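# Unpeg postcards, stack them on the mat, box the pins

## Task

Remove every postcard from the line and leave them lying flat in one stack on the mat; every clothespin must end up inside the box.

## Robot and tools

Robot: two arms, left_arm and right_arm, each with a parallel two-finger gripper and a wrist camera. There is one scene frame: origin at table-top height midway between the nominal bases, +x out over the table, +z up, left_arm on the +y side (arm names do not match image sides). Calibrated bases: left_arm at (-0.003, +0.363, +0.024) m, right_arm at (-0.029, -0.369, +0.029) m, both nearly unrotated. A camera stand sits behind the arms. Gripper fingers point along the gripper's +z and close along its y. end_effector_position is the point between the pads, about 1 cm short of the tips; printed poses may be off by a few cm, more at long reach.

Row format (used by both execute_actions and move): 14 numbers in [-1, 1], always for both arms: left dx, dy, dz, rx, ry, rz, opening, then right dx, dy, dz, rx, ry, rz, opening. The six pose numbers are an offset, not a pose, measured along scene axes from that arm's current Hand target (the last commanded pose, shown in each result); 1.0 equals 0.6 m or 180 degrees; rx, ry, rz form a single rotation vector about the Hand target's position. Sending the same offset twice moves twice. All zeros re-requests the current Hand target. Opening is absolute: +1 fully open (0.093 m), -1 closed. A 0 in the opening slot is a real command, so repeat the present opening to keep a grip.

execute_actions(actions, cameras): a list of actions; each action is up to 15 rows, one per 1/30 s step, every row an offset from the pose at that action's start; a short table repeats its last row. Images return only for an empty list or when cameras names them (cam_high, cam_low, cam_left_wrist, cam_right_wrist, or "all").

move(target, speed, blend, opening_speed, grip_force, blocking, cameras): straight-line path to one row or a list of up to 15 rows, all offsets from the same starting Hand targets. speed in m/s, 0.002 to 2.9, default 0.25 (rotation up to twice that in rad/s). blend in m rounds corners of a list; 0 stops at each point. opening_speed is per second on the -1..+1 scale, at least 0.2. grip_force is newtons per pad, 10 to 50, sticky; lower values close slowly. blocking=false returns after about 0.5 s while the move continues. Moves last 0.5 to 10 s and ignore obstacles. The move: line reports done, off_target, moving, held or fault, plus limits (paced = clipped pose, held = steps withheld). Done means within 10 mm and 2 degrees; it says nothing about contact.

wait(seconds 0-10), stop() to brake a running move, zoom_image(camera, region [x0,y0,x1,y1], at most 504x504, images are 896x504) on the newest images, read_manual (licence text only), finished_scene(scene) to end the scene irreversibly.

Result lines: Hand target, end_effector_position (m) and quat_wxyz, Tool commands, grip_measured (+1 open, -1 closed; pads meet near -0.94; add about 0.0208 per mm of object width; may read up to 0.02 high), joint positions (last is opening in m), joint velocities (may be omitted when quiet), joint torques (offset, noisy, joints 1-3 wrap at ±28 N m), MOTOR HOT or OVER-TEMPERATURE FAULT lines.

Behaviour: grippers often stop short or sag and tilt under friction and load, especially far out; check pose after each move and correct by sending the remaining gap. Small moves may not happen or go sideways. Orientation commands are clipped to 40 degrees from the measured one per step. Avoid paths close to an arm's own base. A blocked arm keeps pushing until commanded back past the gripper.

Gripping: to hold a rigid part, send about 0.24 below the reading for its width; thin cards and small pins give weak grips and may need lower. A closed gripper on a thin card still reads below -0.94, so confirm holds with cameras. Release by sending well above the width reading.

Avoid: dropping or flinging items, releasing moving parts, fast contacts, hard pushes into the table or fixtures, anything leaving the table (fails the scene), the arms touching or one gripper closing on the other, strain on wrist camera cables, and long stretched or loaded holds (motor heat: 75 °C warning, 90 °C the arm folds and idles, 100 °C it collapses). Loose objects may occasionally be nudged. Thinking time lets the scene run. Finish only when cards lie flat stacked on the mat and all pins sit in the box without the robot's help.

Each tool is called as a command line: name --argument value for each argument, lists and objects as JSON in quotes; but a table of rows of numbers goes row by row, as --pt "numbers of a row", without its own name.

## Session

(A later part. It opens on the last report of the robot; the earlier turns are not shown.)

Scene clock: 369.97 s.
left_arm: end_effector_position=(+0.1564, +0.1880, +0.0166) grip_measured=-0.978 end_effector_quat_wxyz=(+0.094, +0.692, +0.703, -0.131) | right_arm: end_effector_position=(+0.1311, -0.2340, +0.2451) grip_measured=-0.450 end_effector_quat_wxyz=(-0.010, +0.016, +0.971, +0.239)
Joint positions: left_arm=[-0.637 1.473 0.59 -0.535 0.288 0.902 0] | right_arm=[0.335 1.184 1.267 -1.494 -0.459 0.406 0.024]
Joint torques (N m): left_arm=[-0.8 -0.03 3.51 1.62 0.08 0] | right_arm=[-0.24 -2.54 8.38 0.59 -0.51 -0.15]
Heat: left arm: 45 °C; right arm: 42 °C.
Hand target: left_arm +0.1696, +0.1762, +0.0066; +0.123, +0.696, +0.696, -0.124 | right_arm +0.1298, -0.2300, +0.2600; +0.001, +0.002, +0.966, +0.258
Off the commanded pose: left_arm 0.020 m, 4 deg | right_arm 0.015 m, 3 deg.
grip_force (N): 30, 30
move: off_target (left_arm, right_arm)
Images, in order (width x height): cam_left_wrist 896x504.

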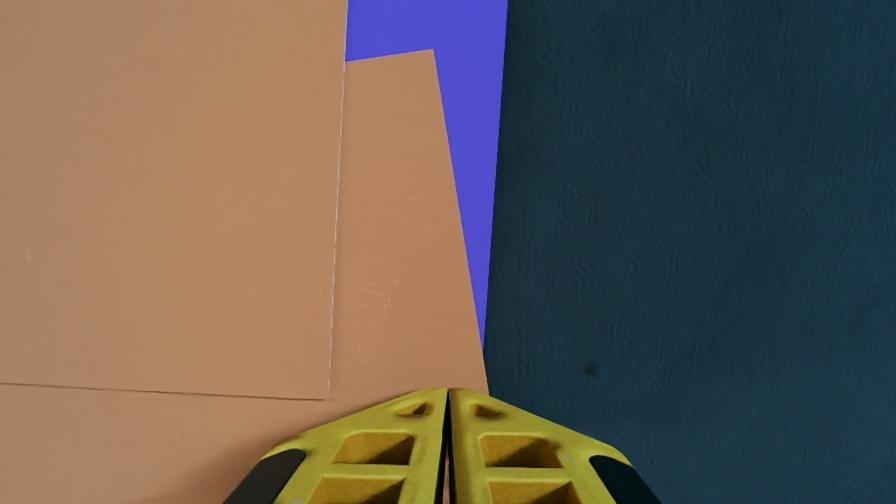

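move --target '[0.028,0,0,0,0,0,-1,0,0,0,0,0,0,-0.45]' --speed 0.06 --cameras '["cam_left_wrist"]'

Scene clock: 371.33 s.
left_arm: end_effector_position=(+0.1580, +0.1879, +0.0164) grip_measured=-0.978 end_effector_quat_wxyz=(+0.078, +0.681, +0.711, -0.156) | right_arm: end_effector_position=(+0.1311, -0.2340, +0.2451) grip_measured=-0.450 end_effector_quat_wxyz=(-0.010, +0.016, +0.971, +0.239)
Joint positions: left_arm=[-0.6 1.519 0.625 -0.57 0.335 0.915 0] | right_arm=[0.335 1.184 1.267 -1.494 -0.459 0.406 0.024]
Joint torques (N m): left_arm=[-0.28 -0.23 4.93 1.64 -0.21 0.34] | right_arm=[-0.32 -2.5 8.43 0.58 -0.5 -0.15]
Heat: left arm: 45 °C; right arm: 42 °C.
Hand target: left_arm +0.1864, +0.1762, +0.0066; +0.123, +0.696, +0.696, -0.124 | right_arm +0.1298, -0.2300, +0.2600; +0.001, +0.002, +0.966, +0.258
Off the commanded pose: left_arm 0.032 m, 7 deg | right_arm 0.015 m, 3 deg.
grip_force (N): 30, 30
move: off_target (left_arm, right_arm)
Images, in order (width x height): cam_left_wrist 896x504.

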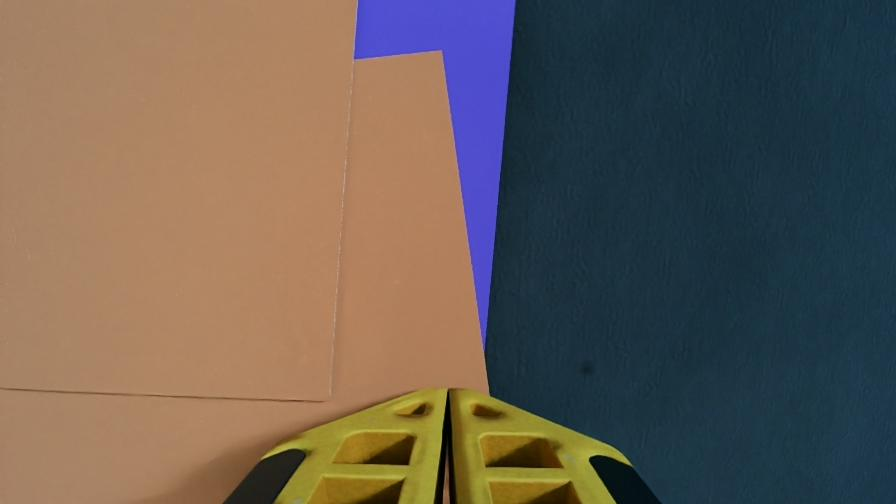

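move --target '[0.015,0,0.006,0,0,0,-1,0,0,0,0,0,0,-0.45]' --speed 0.06 --cameras '["cam_left_wrist"]'

Scene clock: 372.63 s.
left_arm: end_effector_position=(+0.1587, +0.1881, +0.0165) grip_measured=-0.978 end_effector_quat_wxyz=(+0.069, +0.683, +0.709, -0.163) | right_arm: end_effector_position=(+0.1311, -0.2340, +0.2451) grip_measured=-0.450 end_effector_quat_wxyz=(-0.010, +0.016, +0.971, +0.239)
Joint positions: left_arm=[-0.59 1.544 0.648 -0.596 0.348 0.935 0] | right_arm=[0.335 1.184 1.267 -1.494 -0.459 0.406 0.024]
Joint torques (N m): left_arm=[0.23 -1.11 6.08 1.56 -0.3 0.35] | right_arm=[-0.28 -2.54 8.39 0.58 -0.5 -0.13]
Heat: left arm: 45 °C; right arm: 42 °C.
Hand target: left_arm +0.1954, +0.1762, +0.0102; +0.123, +0.696, +0.696, -0.124 | right_arm +0.1298, -0.2300, +0.2600; +0.001, +0.002, +0.966, +0.258
Off the commanded pose: left_arm 0.039 m, 8 deg | right_arm 0.015 m, 3 deg.
grip_force (N): 30, 30
move: off_target (left_arm, right_arm)
Images, in order (width x height): cam_left_wrist 896x504.

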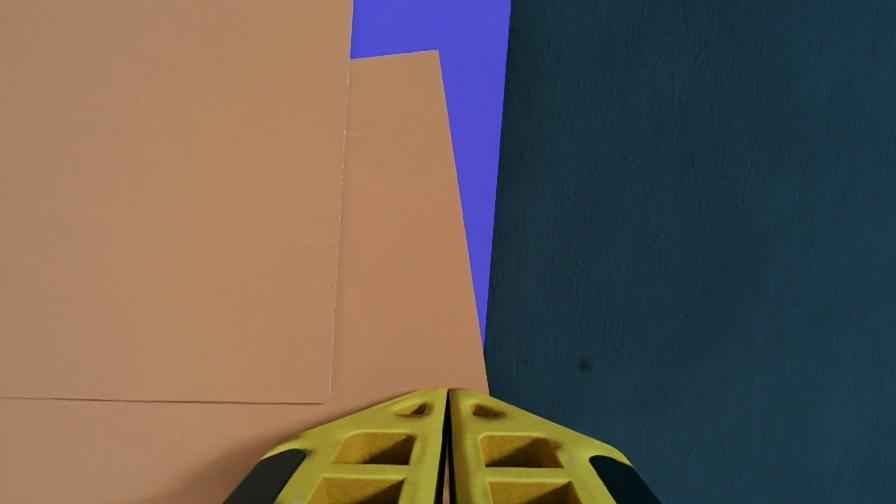

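move --target '[0.006,0,0.015,0,0,0,-1,0,0,0,0,0,0,-0.45]' --speed 0.06 --cameras '["cam_left_wrist"]'

Scene clock: 373.90 s.
left_arm: end_effector_position=(+0.1667, +0.1845, +0.0178) grip_measured=-0.978 end_effector_quat_wxyz=(+0.077, +0.688, +0.704, -0.156) | right_arm: end_effector_position=(+0.1311, -0.2340, +0.2451) grip_measured=-0.450 end_effector_quat_wxyz=(-0.010, +0.016, +0.971, +0.239)
Joint positions: left_arm=[-0.591 1.558 0.67 -0.587 0.337 0.946 0] | right_arm=[0.335 1.184 1.267 -1.494 -0.459 0.406 0.024]
Joint torques (N m): left_arm=[0.34 -2.66 6.74 1.21 -0.15 0.32] | right_arm=[-0.29 -2.55 8.42 0.59 -0.51 -0.14]
Heat: left arm: 45 °C; right arm: 42 °C.
Hand target: left_arm +0.1990, +0.1762, +0.0192; +0.123, +0.696, +0.696, -0.124 | right_arm +0.1298, -0.2300, +0.2600; +0.001, +0.002, +0.966, +0.258
Off the commanded pose: left_arm 0.033 m, 7 deg | right_arm 0.015 m, 3 deg.
grip_force (N): 30, 30
move: off_target (left_arm, right_arm)
Images, in order (width x height): cam_left_wrist 896x504.

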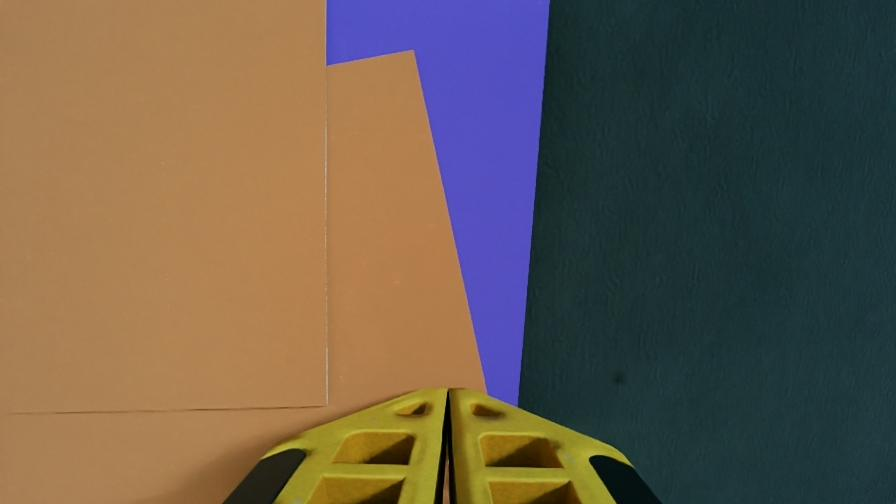

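move --pt "0 0 0.05 0 0 0 -1 0 0 0 0 0 0 -0.45" --pt "0 0 0.35 0 0 0 -1 0 0 0 0 0 0 -0.45" --speed 0.2 --blend 0.02 --cameras '["cam_high","cam_left_wrist"]'

zoom_image --camera "cam_high" --region '[440, 230, 600, 380]'

Scene clock: 376.37 s.
left_arm: end_effector_position=(+0.1966, +0.1757, +0.2212) grip_measured=-0.978 end_effector_quat_wxyz=(+0.118, +0.689, +0.703, -0.129) | right_arm: end_effector_position=(+0.1311, -0.2340, +0.2451) grip_measured=-0.450 end_effector_quat_wxyz=(-0.010, +0.016, +0.971, +0.239)
Joint positions: left_arm=[-0.579 1.415 1.388 -1.357 0.3 0.949 0] | right_arm=[0.335 1.184 1.267 -1.494 -0.459 0.406 0.024]
Joint torques (N m): left_arm=[0.29 -3.4 8.32 0.39 0.13 0.29] | right_arm=[-0.29 -2.61 8.42 0.58 -0.51 -0.14]
Heat: left arm: 45 °C; right arm: 42 °C.
Hand target: left_arm +0.1990, +0.1762, +0.2292; +0.123, +0.696, +0.696, -0.124 | right_arm +0.1298, -0.2300, +0.2600; +0.001, +0.002, +0.966, +0.258
Off the commanded pose: left_arm 0.008 m, 1 deg | right_arm 0.015 m, 3 deg.
grip_force (N): 30, 30
move: off_target (right_arm); blend cut to 0.0137 m at target 1
Images, in order (width x height): cam_high 896x504, cam_left_wrist 896x504.

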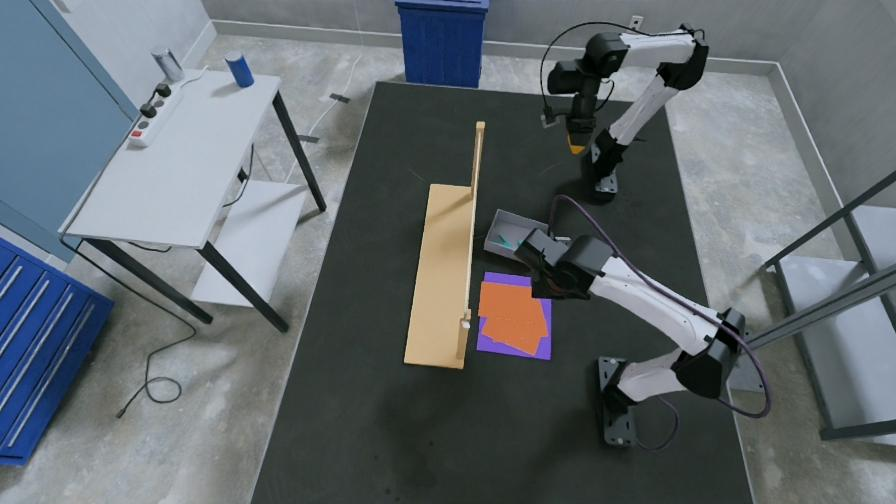

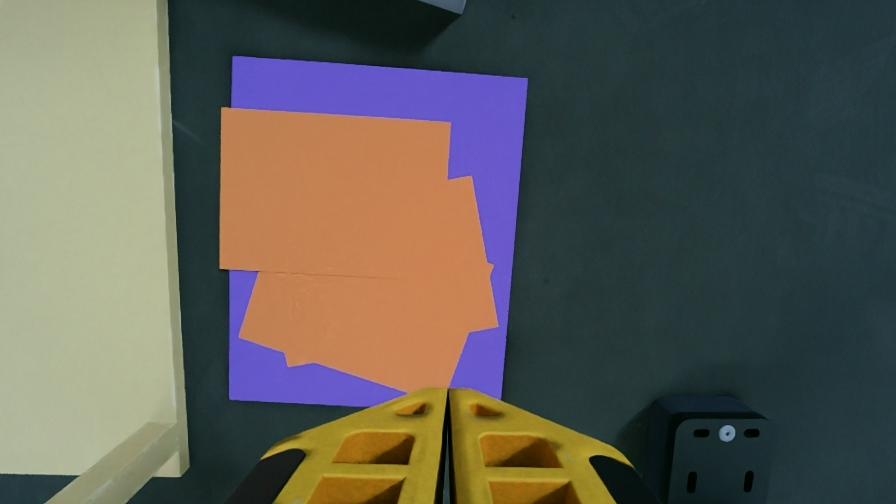

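Scaled by 3.150 from the camera's 896x504 image, which has a finer 1280x720 frame.

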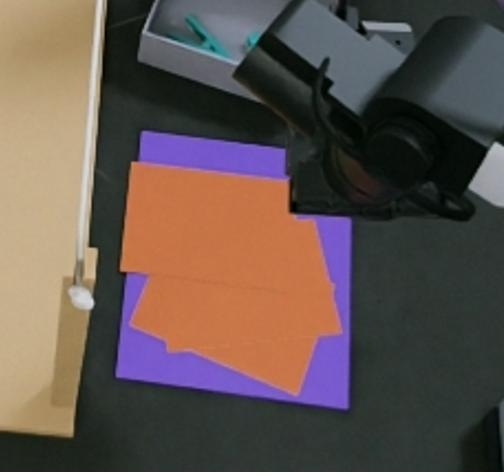

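move --pt "0.0983 -0.147 -0.299 0 0 0 -1 0 0 0 0 0 0 -0.45" --pt "0.0983 -0.147 -0.362 0 0 0 -1 0 0 0 0 0 0 -0.45" --speed '[0.15,0.06]' --cameras '["cam_left_wrist"]'

Scene clock: 391.47 s.
left_arm: end_effector_position=(+0.2518, +0.0945, +0.0210) grip_measured=-0.978 end_effector_quat_wxyz=(+0.105, +0.696, +0.699, -0.128) | right_arm: end_effector_position=(+0.1311, -0.2340, +0.2451) grip_measured=-0.450 end_effector_quat_wxyz=(-0.010, +0.016, +0.971, +0.239)
Joint positions: left_arm=[-0.695 1.914 1.114 -0.581 0.274 0.849 0] | right_arm=[0.335 1.184 1.267 -1.494 -0.459 0.406 0.024]
Joint torques (N m): left_arm=[-0.94 -5.53 3.34 1.33 0.09 -0.03] | right_arm=[-0.29 -2.56 8.4 0.59 -0.51 -0.14]
Heat: left arm: 46 °C; right arm: 43 °C.
Hand target: left_arm +0.2580, +0.0880, +0.0120; +0.123, +0.696, +0.696, -0.124 | right_arm +0.1298, -0.2300, +0.2600; +0.001, +0.002, +0.966, +0.258
Off the commanded pose: left_arm 0.013 m, 2 deg | right_arm 0.015 m, 3 deg.
grip_force (N): 30, 30
move: off_target (left_arm, right_arm)
Images, in order (width x height): cam_left_wrist 896x504.

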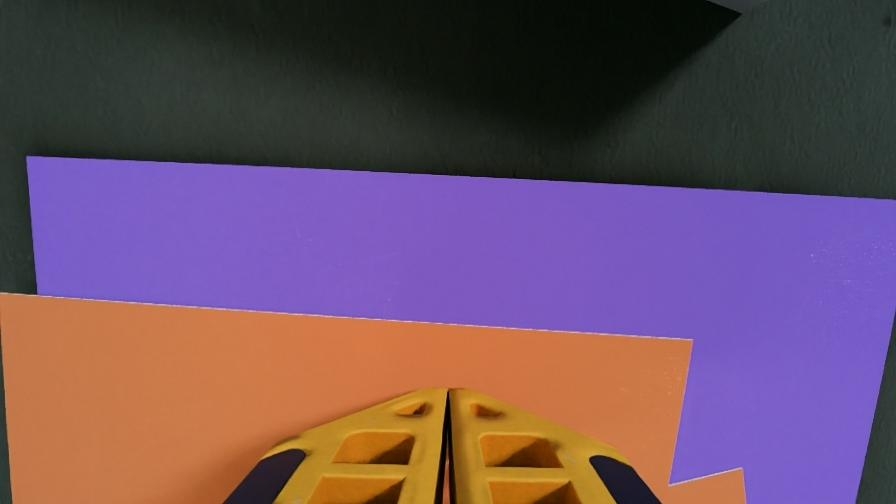

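move --target '[-0.03,0.045,-0.003,0,0,0,-1,0,0,0,0,0,0,-0.45]' --speed 0.06 --cameras '["cam_left_wrist"]'

Scene clock: 392.67 s.
left_arm: end_effector_position=(+0.2497, +0.0965, +0.0208) grip_measured=-0.978 end_effector_quat_wxyz=(+0.153, +0.694, +0.691, -0.134) | right_arm: end_effector_position=(+0.1311, -0.2340, +0.2451) grip_measured=-0.450 end_effector_quat_wxyz=(-0.010, +0.016, +0.971, +0.239)
Joint positions: left_arm=[-0.685 1.846 0.99 -0.429 0.297 0.852 0] | right_arm=[0.335 1.184 1.267 -1.494 -0.459 0.406 0.024]
Joint torques (N m): left_arm=[0.17 -6.91 2.3 0.47 0.05 0.26] | right_arm=[-0.28 -2.52 8.42 0.59 -0.51 -0.14]
Heat: left arm: 46 °C; right arm: 43 °C.
Hand target: left_arm +0.2400, +0.1150, +0.0102; +0.123, +0.696, +0.696, -0.124 | right_arm +0.1298, -0.2300, +0.2600; +0.001, +0.002, +0.966, +0.258
Off the commanded pose: left_arm 0.023 m, 4 deg | right_arm 0.015 m, 3 deg.
grip_force (N): 30, 30
move: off_target (left_arm, right_arm)
Images, in order (width x height): cam_left_wrist 896x504.

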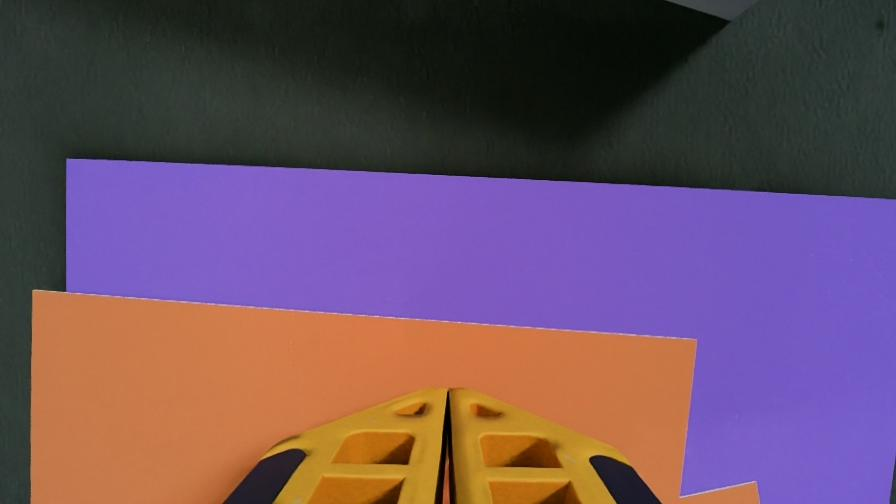

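Not slid yet; push further.

move --target '[-0.02,0.03,0.012,0,0,0,-1,0,0,0,0,0,0,-0.45]' --speed 0.06 --cameras '["cam_left_wrist"]'

Scene clock: 393.80 s.
left_arm: end_effector_position=(+0.2377, +0.1156, +0.0210) grip_measured=-0.978 end_effector_quat_wxyz=(+0.150, +0.694, +0.692, -0.130) | right_arm: end_effector_position=(+0.1311, -0.2340, +0.2451) grip_measured=-0.450 end_effector_quat_wxyz=(-0.010, +0.016, +0.971, +0.239)
Joint positions: left_arm=[-0.665 1.779 0.907 -0.426 0.294 0.874 0] | right_arm=[0.335 1.184 1.267 -1.494 -0.459 0.406 0.024]
Joint torques (N m): left_arm=[0.39 -7.54 3.02 0.28 0.08 0.29] | right_arm=[-0.31 -2.51 8.43 0.59 -0.5 -0.14]
Heat: left arm: 45 °C; right arm: 43 °C.
Hand target: left_arm +0.2280, +0.1330, +0.0174; +0.123, +0.696, +0.696, -0.124 | right_arm +0.1298, -0.2300, +0.2600; +0.001, +0.002, +0.966, +0.258
Off the commanded pose: left_arm 0.020 m, 3 deg | right_arm 0.015 m, 3 deg.
grip_force (N): 30, 30
move: off_target (left_arm, right_arm)
Images, in order (width x height): cam_left_wrist 896x504.

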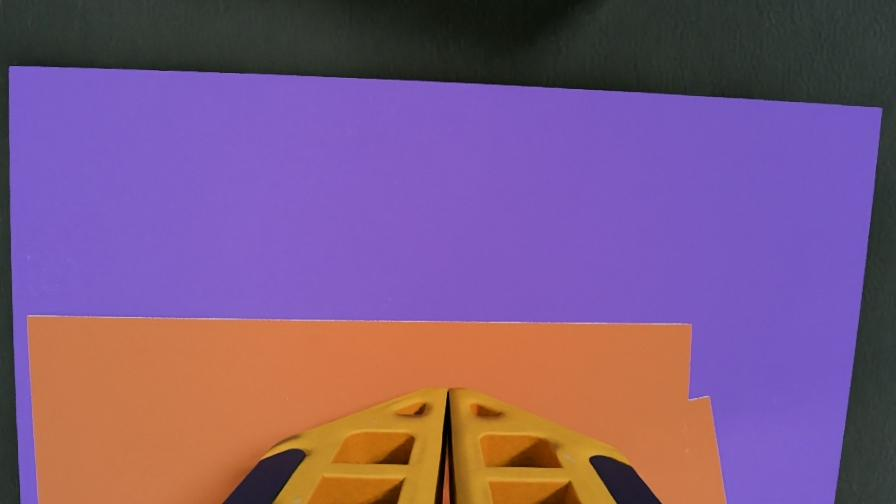

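move --pt "0 0 0.05 0 0 0 -1 0 0 0 0 0 0 -0.45" --pt "-0.05 0.05 0.4 0 0 0 -1 0 0 0 0 0 0 -0.45" --speed 0.2 --blend 0.02 --cameras '["cam_high","cam_left_wrist","cam_low"]'

zoom_image --camera "cam_high" --region '[440, 190, 600, 380]'

Scene clock: 396.30 s.
left_arm: end_effector_position=(+0.1956, +0.1599, +0.2453) grip_measured=-0.978 end_effector_quat_wxyz=(+0.110, +0.693, +0.701, -0.128) | right_arm: end_effector_position=(+0.1311, -0.2340, +0.2451) grip_measured=-0.450 end_effector_quat_wxyz=(-0.010, +0.016, +0.971, +0.239)
Joint positions: left_arm=[-0.637 1.48 1.546 -1.45 0.285 0.902 0] | right_arm=[0.335 1.184 1.267 -1.494 -0.459 0.406 0.024]
Joint torques (N m): left_arm=[0.25 -4.68 8.35 0.38 0.18 0.27] | right_arm=[-0.28 -2.5 8.42 0.6 -0.5 -0.13]
Heat: left arm: 46 °C; right arm: 43 °C.
Hand target: left_arm +0.1980, +0.1630, +0.2574; +0.123, +0.696, +0.696, -0.124 | right_arm +0.1298, -0.2300, +0.2600; +0.001, +0.002, +0.966, +0.258
Off the commanded pose: left_arm 0.013 m, 2 deg | right_arm 0.015 m, 3 deg.
grip_force (N): 30, 30
move: off_target (left_arm, right_arm); blend cut to 0.015 m at target 1
Images, in order (width x height): cam_high 896x504, cam_low 896x504, cam_left_wrist 896x504.

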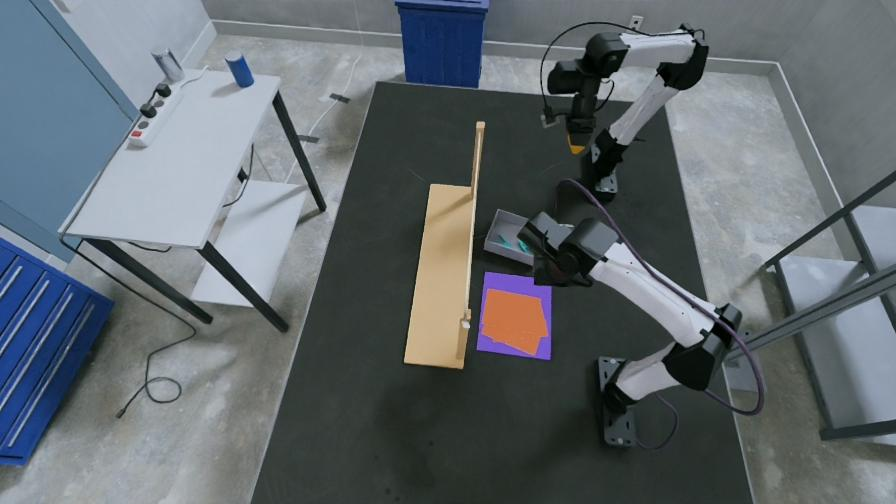

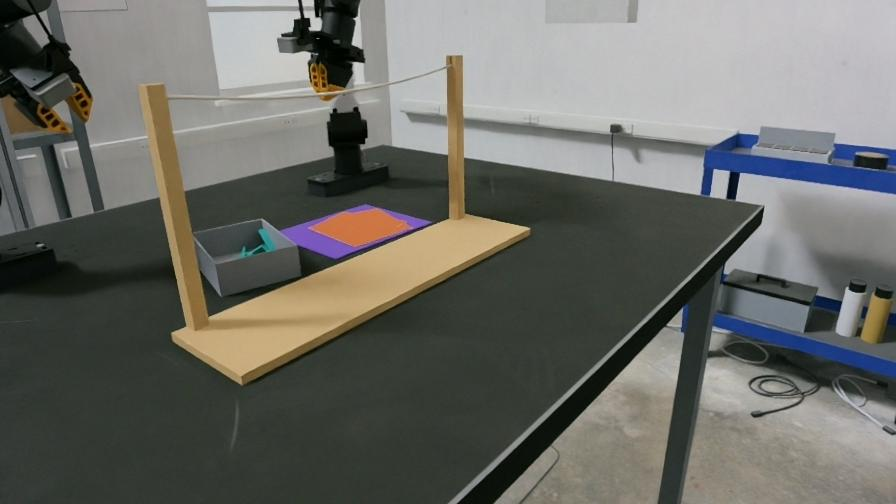

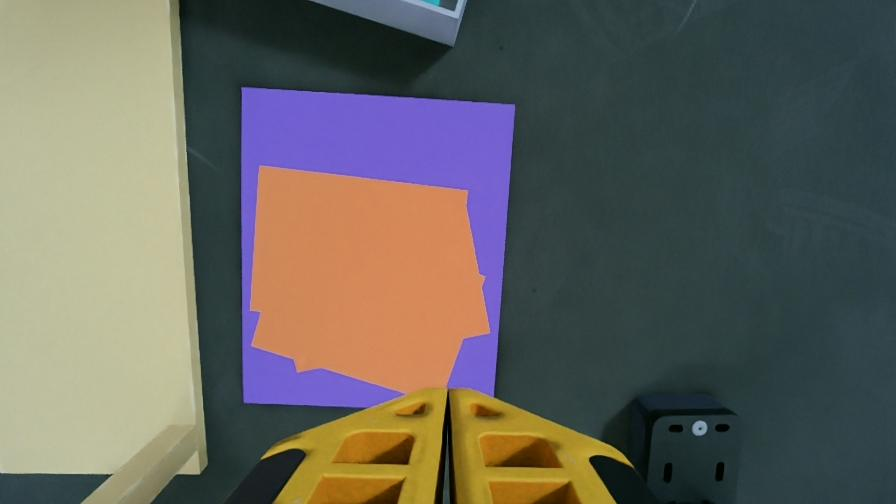

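Scaled by 2.653 from the camera's 896x504 image, which has a finer 1280x720 frame.

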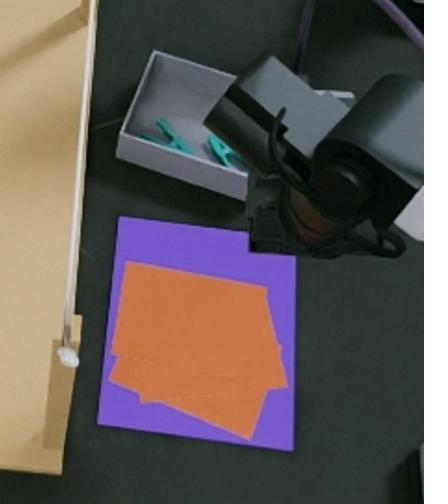

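move --target '[-0.1,0.1,0.02,0,0,0,-0.9,0,0,0,0,0,0,-0.45]' --speed 0.2 --cameras '["cam_high","cam_low","cam_right_wrist"]'

zoom_image --camera "cam_low" --region '[180, 200, 320, 310]'

zoom_image --camera "cam_high" --region '[470, 190, 570, 280]'

zoom_image --camera "cam_right_wrist" --region '[80, 0, 500, 140]'

Scene clock: 397.77 s.
left_arm: end_effector_position=(+0.1450, +0.2200, +0.2711) grip_measured=-0.902 end_effector_quat_wxyz=(+0.164, +0.683, +0.704, -0.109) | right_arm: end_effector_position=(+0.1311, -0.2340, +0.2451) grip_measured=-0.450 end_effector_quat_wxyz=(-0.010, +0.016, +0.971, +0.239)
Joint positions: left_arm=[-0.545 1.153 1.401 -1.541 0.285 0.961 0.002] | right_arm=[0.335 1.184 1.267 -1.494 -0.459 0.406 0.024]
Joint torques (N m): left_arm=[0.16 -2.06 4.29 0.59 0.28 0.28] | right_arm=[-0.25 -2.58 8.44 0.58 -0.51 -0.15]
Heat: left arm: 45 °C; right arm: 43 °C.
Hand target: left_arm +0.1380, +0.2230, +0.2694; +0.123, +0.696, +0.696, -0.124 | right_arm +0.1298, -0.2300, +0.2600; +0.001, +0.002, +0.966, +0.258
Off the commanded pose: left_arm 0.008 m, 5 deg | right_arm 0.015 m, 3 deg.
joint sent to its limit (left arm) — joint 4 (wrist pitch), lower limit. The joint targets are off in position and orientation.
grip_force (N): 30, 30
move: off_target (left_arm, right_arm)
Images, in order (width x height): cam_high 896x504, cam_low 896x504, cam_right_wrist 896x504.

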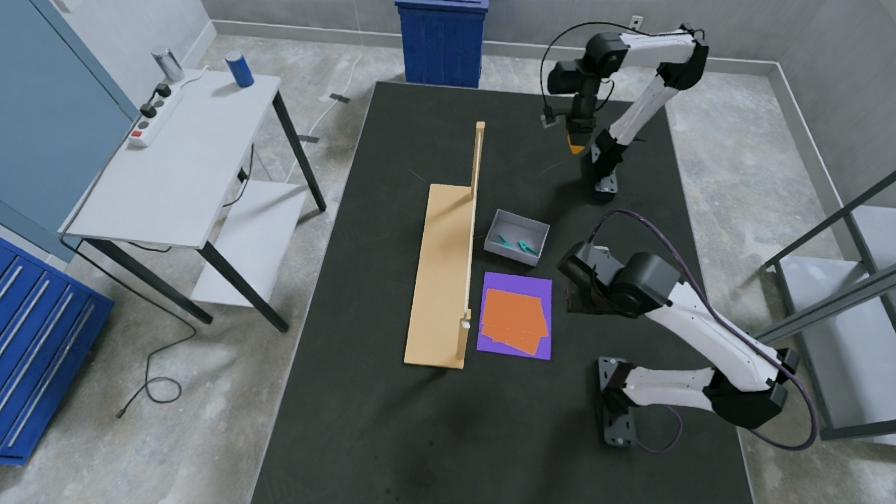

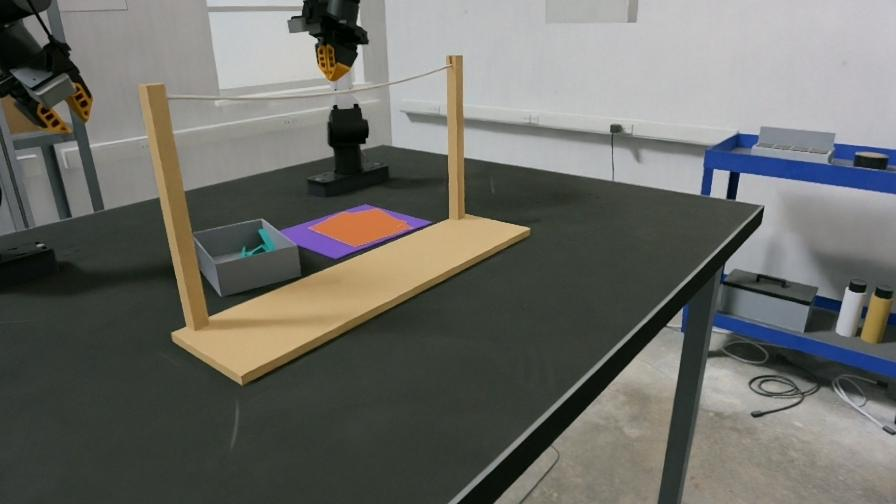

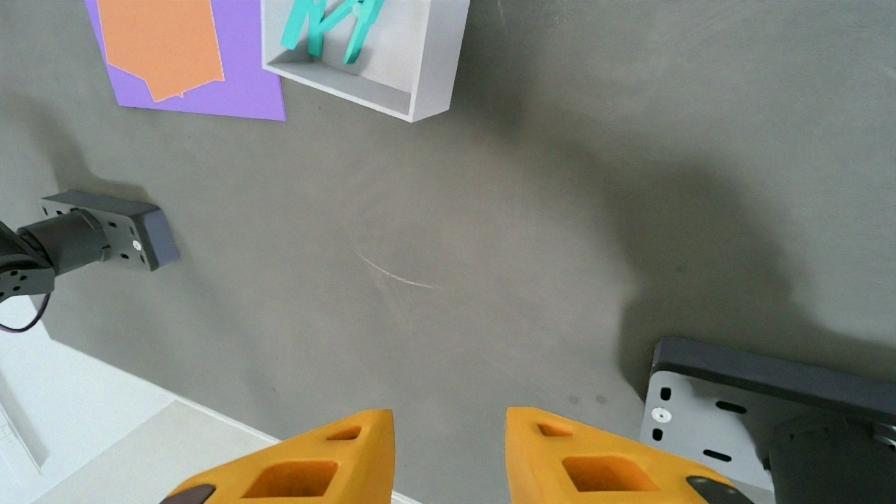

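Scaled by 3.600 from the camera's 896x504 image, which has a finer 1280x720 frame.

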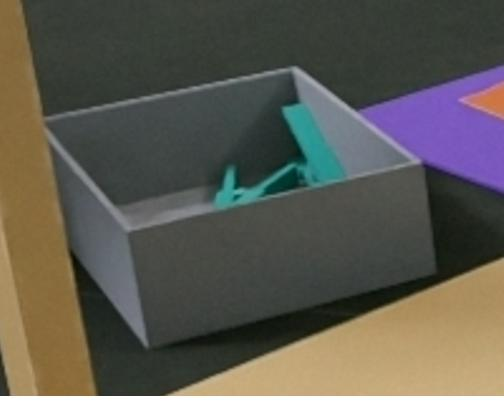

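Scaled by 5.040 from the camera's 896x504 image, which has a finer 1280x720 frame.

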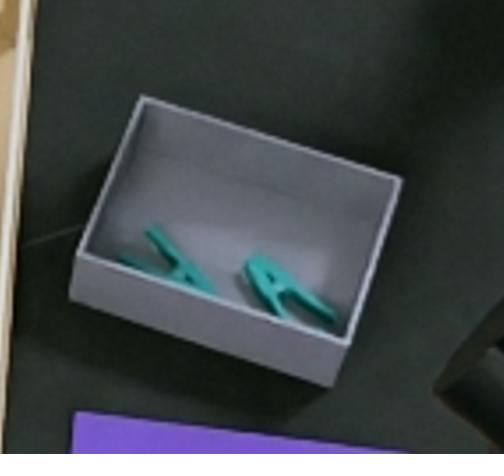

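Scaled by 1.200 from the camera's 896x504 image, which has a finer 1280x720 frame.

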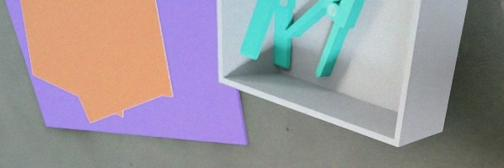

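move --target '[0,0,0,0,0,0,-0.9,0.12,0.05,0.05,0,0,0,-0.45]' --speed 0.25 --cameras '["cam_right_wrist"]'

zoom_image --camera "cam_right_wrist" --region '[200, 0, 620, 236]'

Scene clock: 399.30 s.
left_arm: end_effector_position=(+0.1450, +0.2200, +0.2711) grip_measured=-0.902 end_effector_quat_wxyz=(+0.164, +0.683, +0.704, -0.109) | right_arm: end_effector_position=(+0.2061, -0.2070, +0.2758) grip_measured=-0.450 end_effector_quat_wxyz=(-0.004, +0.013, +0.970, +0.242)
Joint positions: left_arm=[-0.545 1.153 1.401 -1.541 0.285 0.961 0.002] | right_arm=[0.336 1.5 1.631 -1.528 -0.46 0.406 0.024]
Joint torques (N m): left_arm=[0.16 -2.1 4.27 0.58 0.28 0.26] | right_arm=[0.79 -4.86 8.32 0.59 -0.47 0.05]
Heat: left arm: 45 °C; right arm: 43 °C.
Hand target: left_arm +0.1380, +0.2230, +0.2694; +0.123, +0.696, +0.696, -0.124 | right_arm +0.2018, -0.2000, +0.2900; +0.001, +0.002, +0.966, +0.258
Off the commanded pose: left_arm 0.008 m, 5 deg | right_arm 0.016 m, 2 deg.
joint sent to its limit (left arm) — joint 4 (wrist pitch), lower limit. The joint targets are off in position and orientation.
grip_force (N): 30, 30
move: off_target (left_arm, right_arm)
Images, in order (width x height): cam_right_wrist 896x504.

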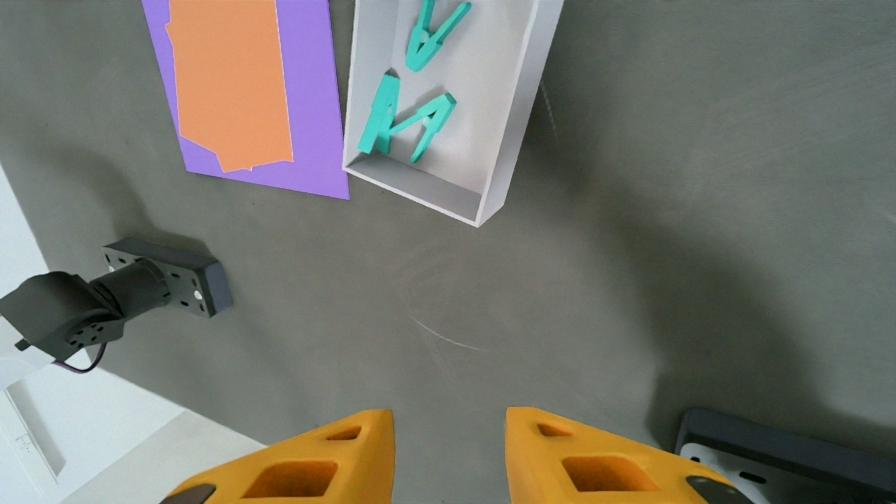

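Scaled by 1.200 from the camera's 896x504 image, which has a finer 1280x720 frame.

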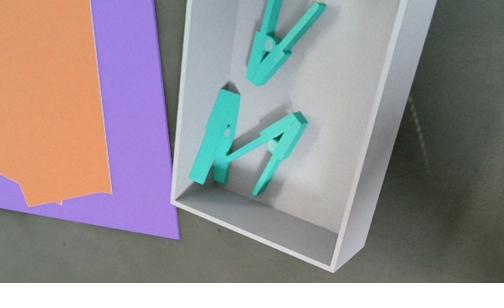

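Three pins in the box, three cards on the mat. Done.

finished_scene --scene 1

The scene is finished: the task was done.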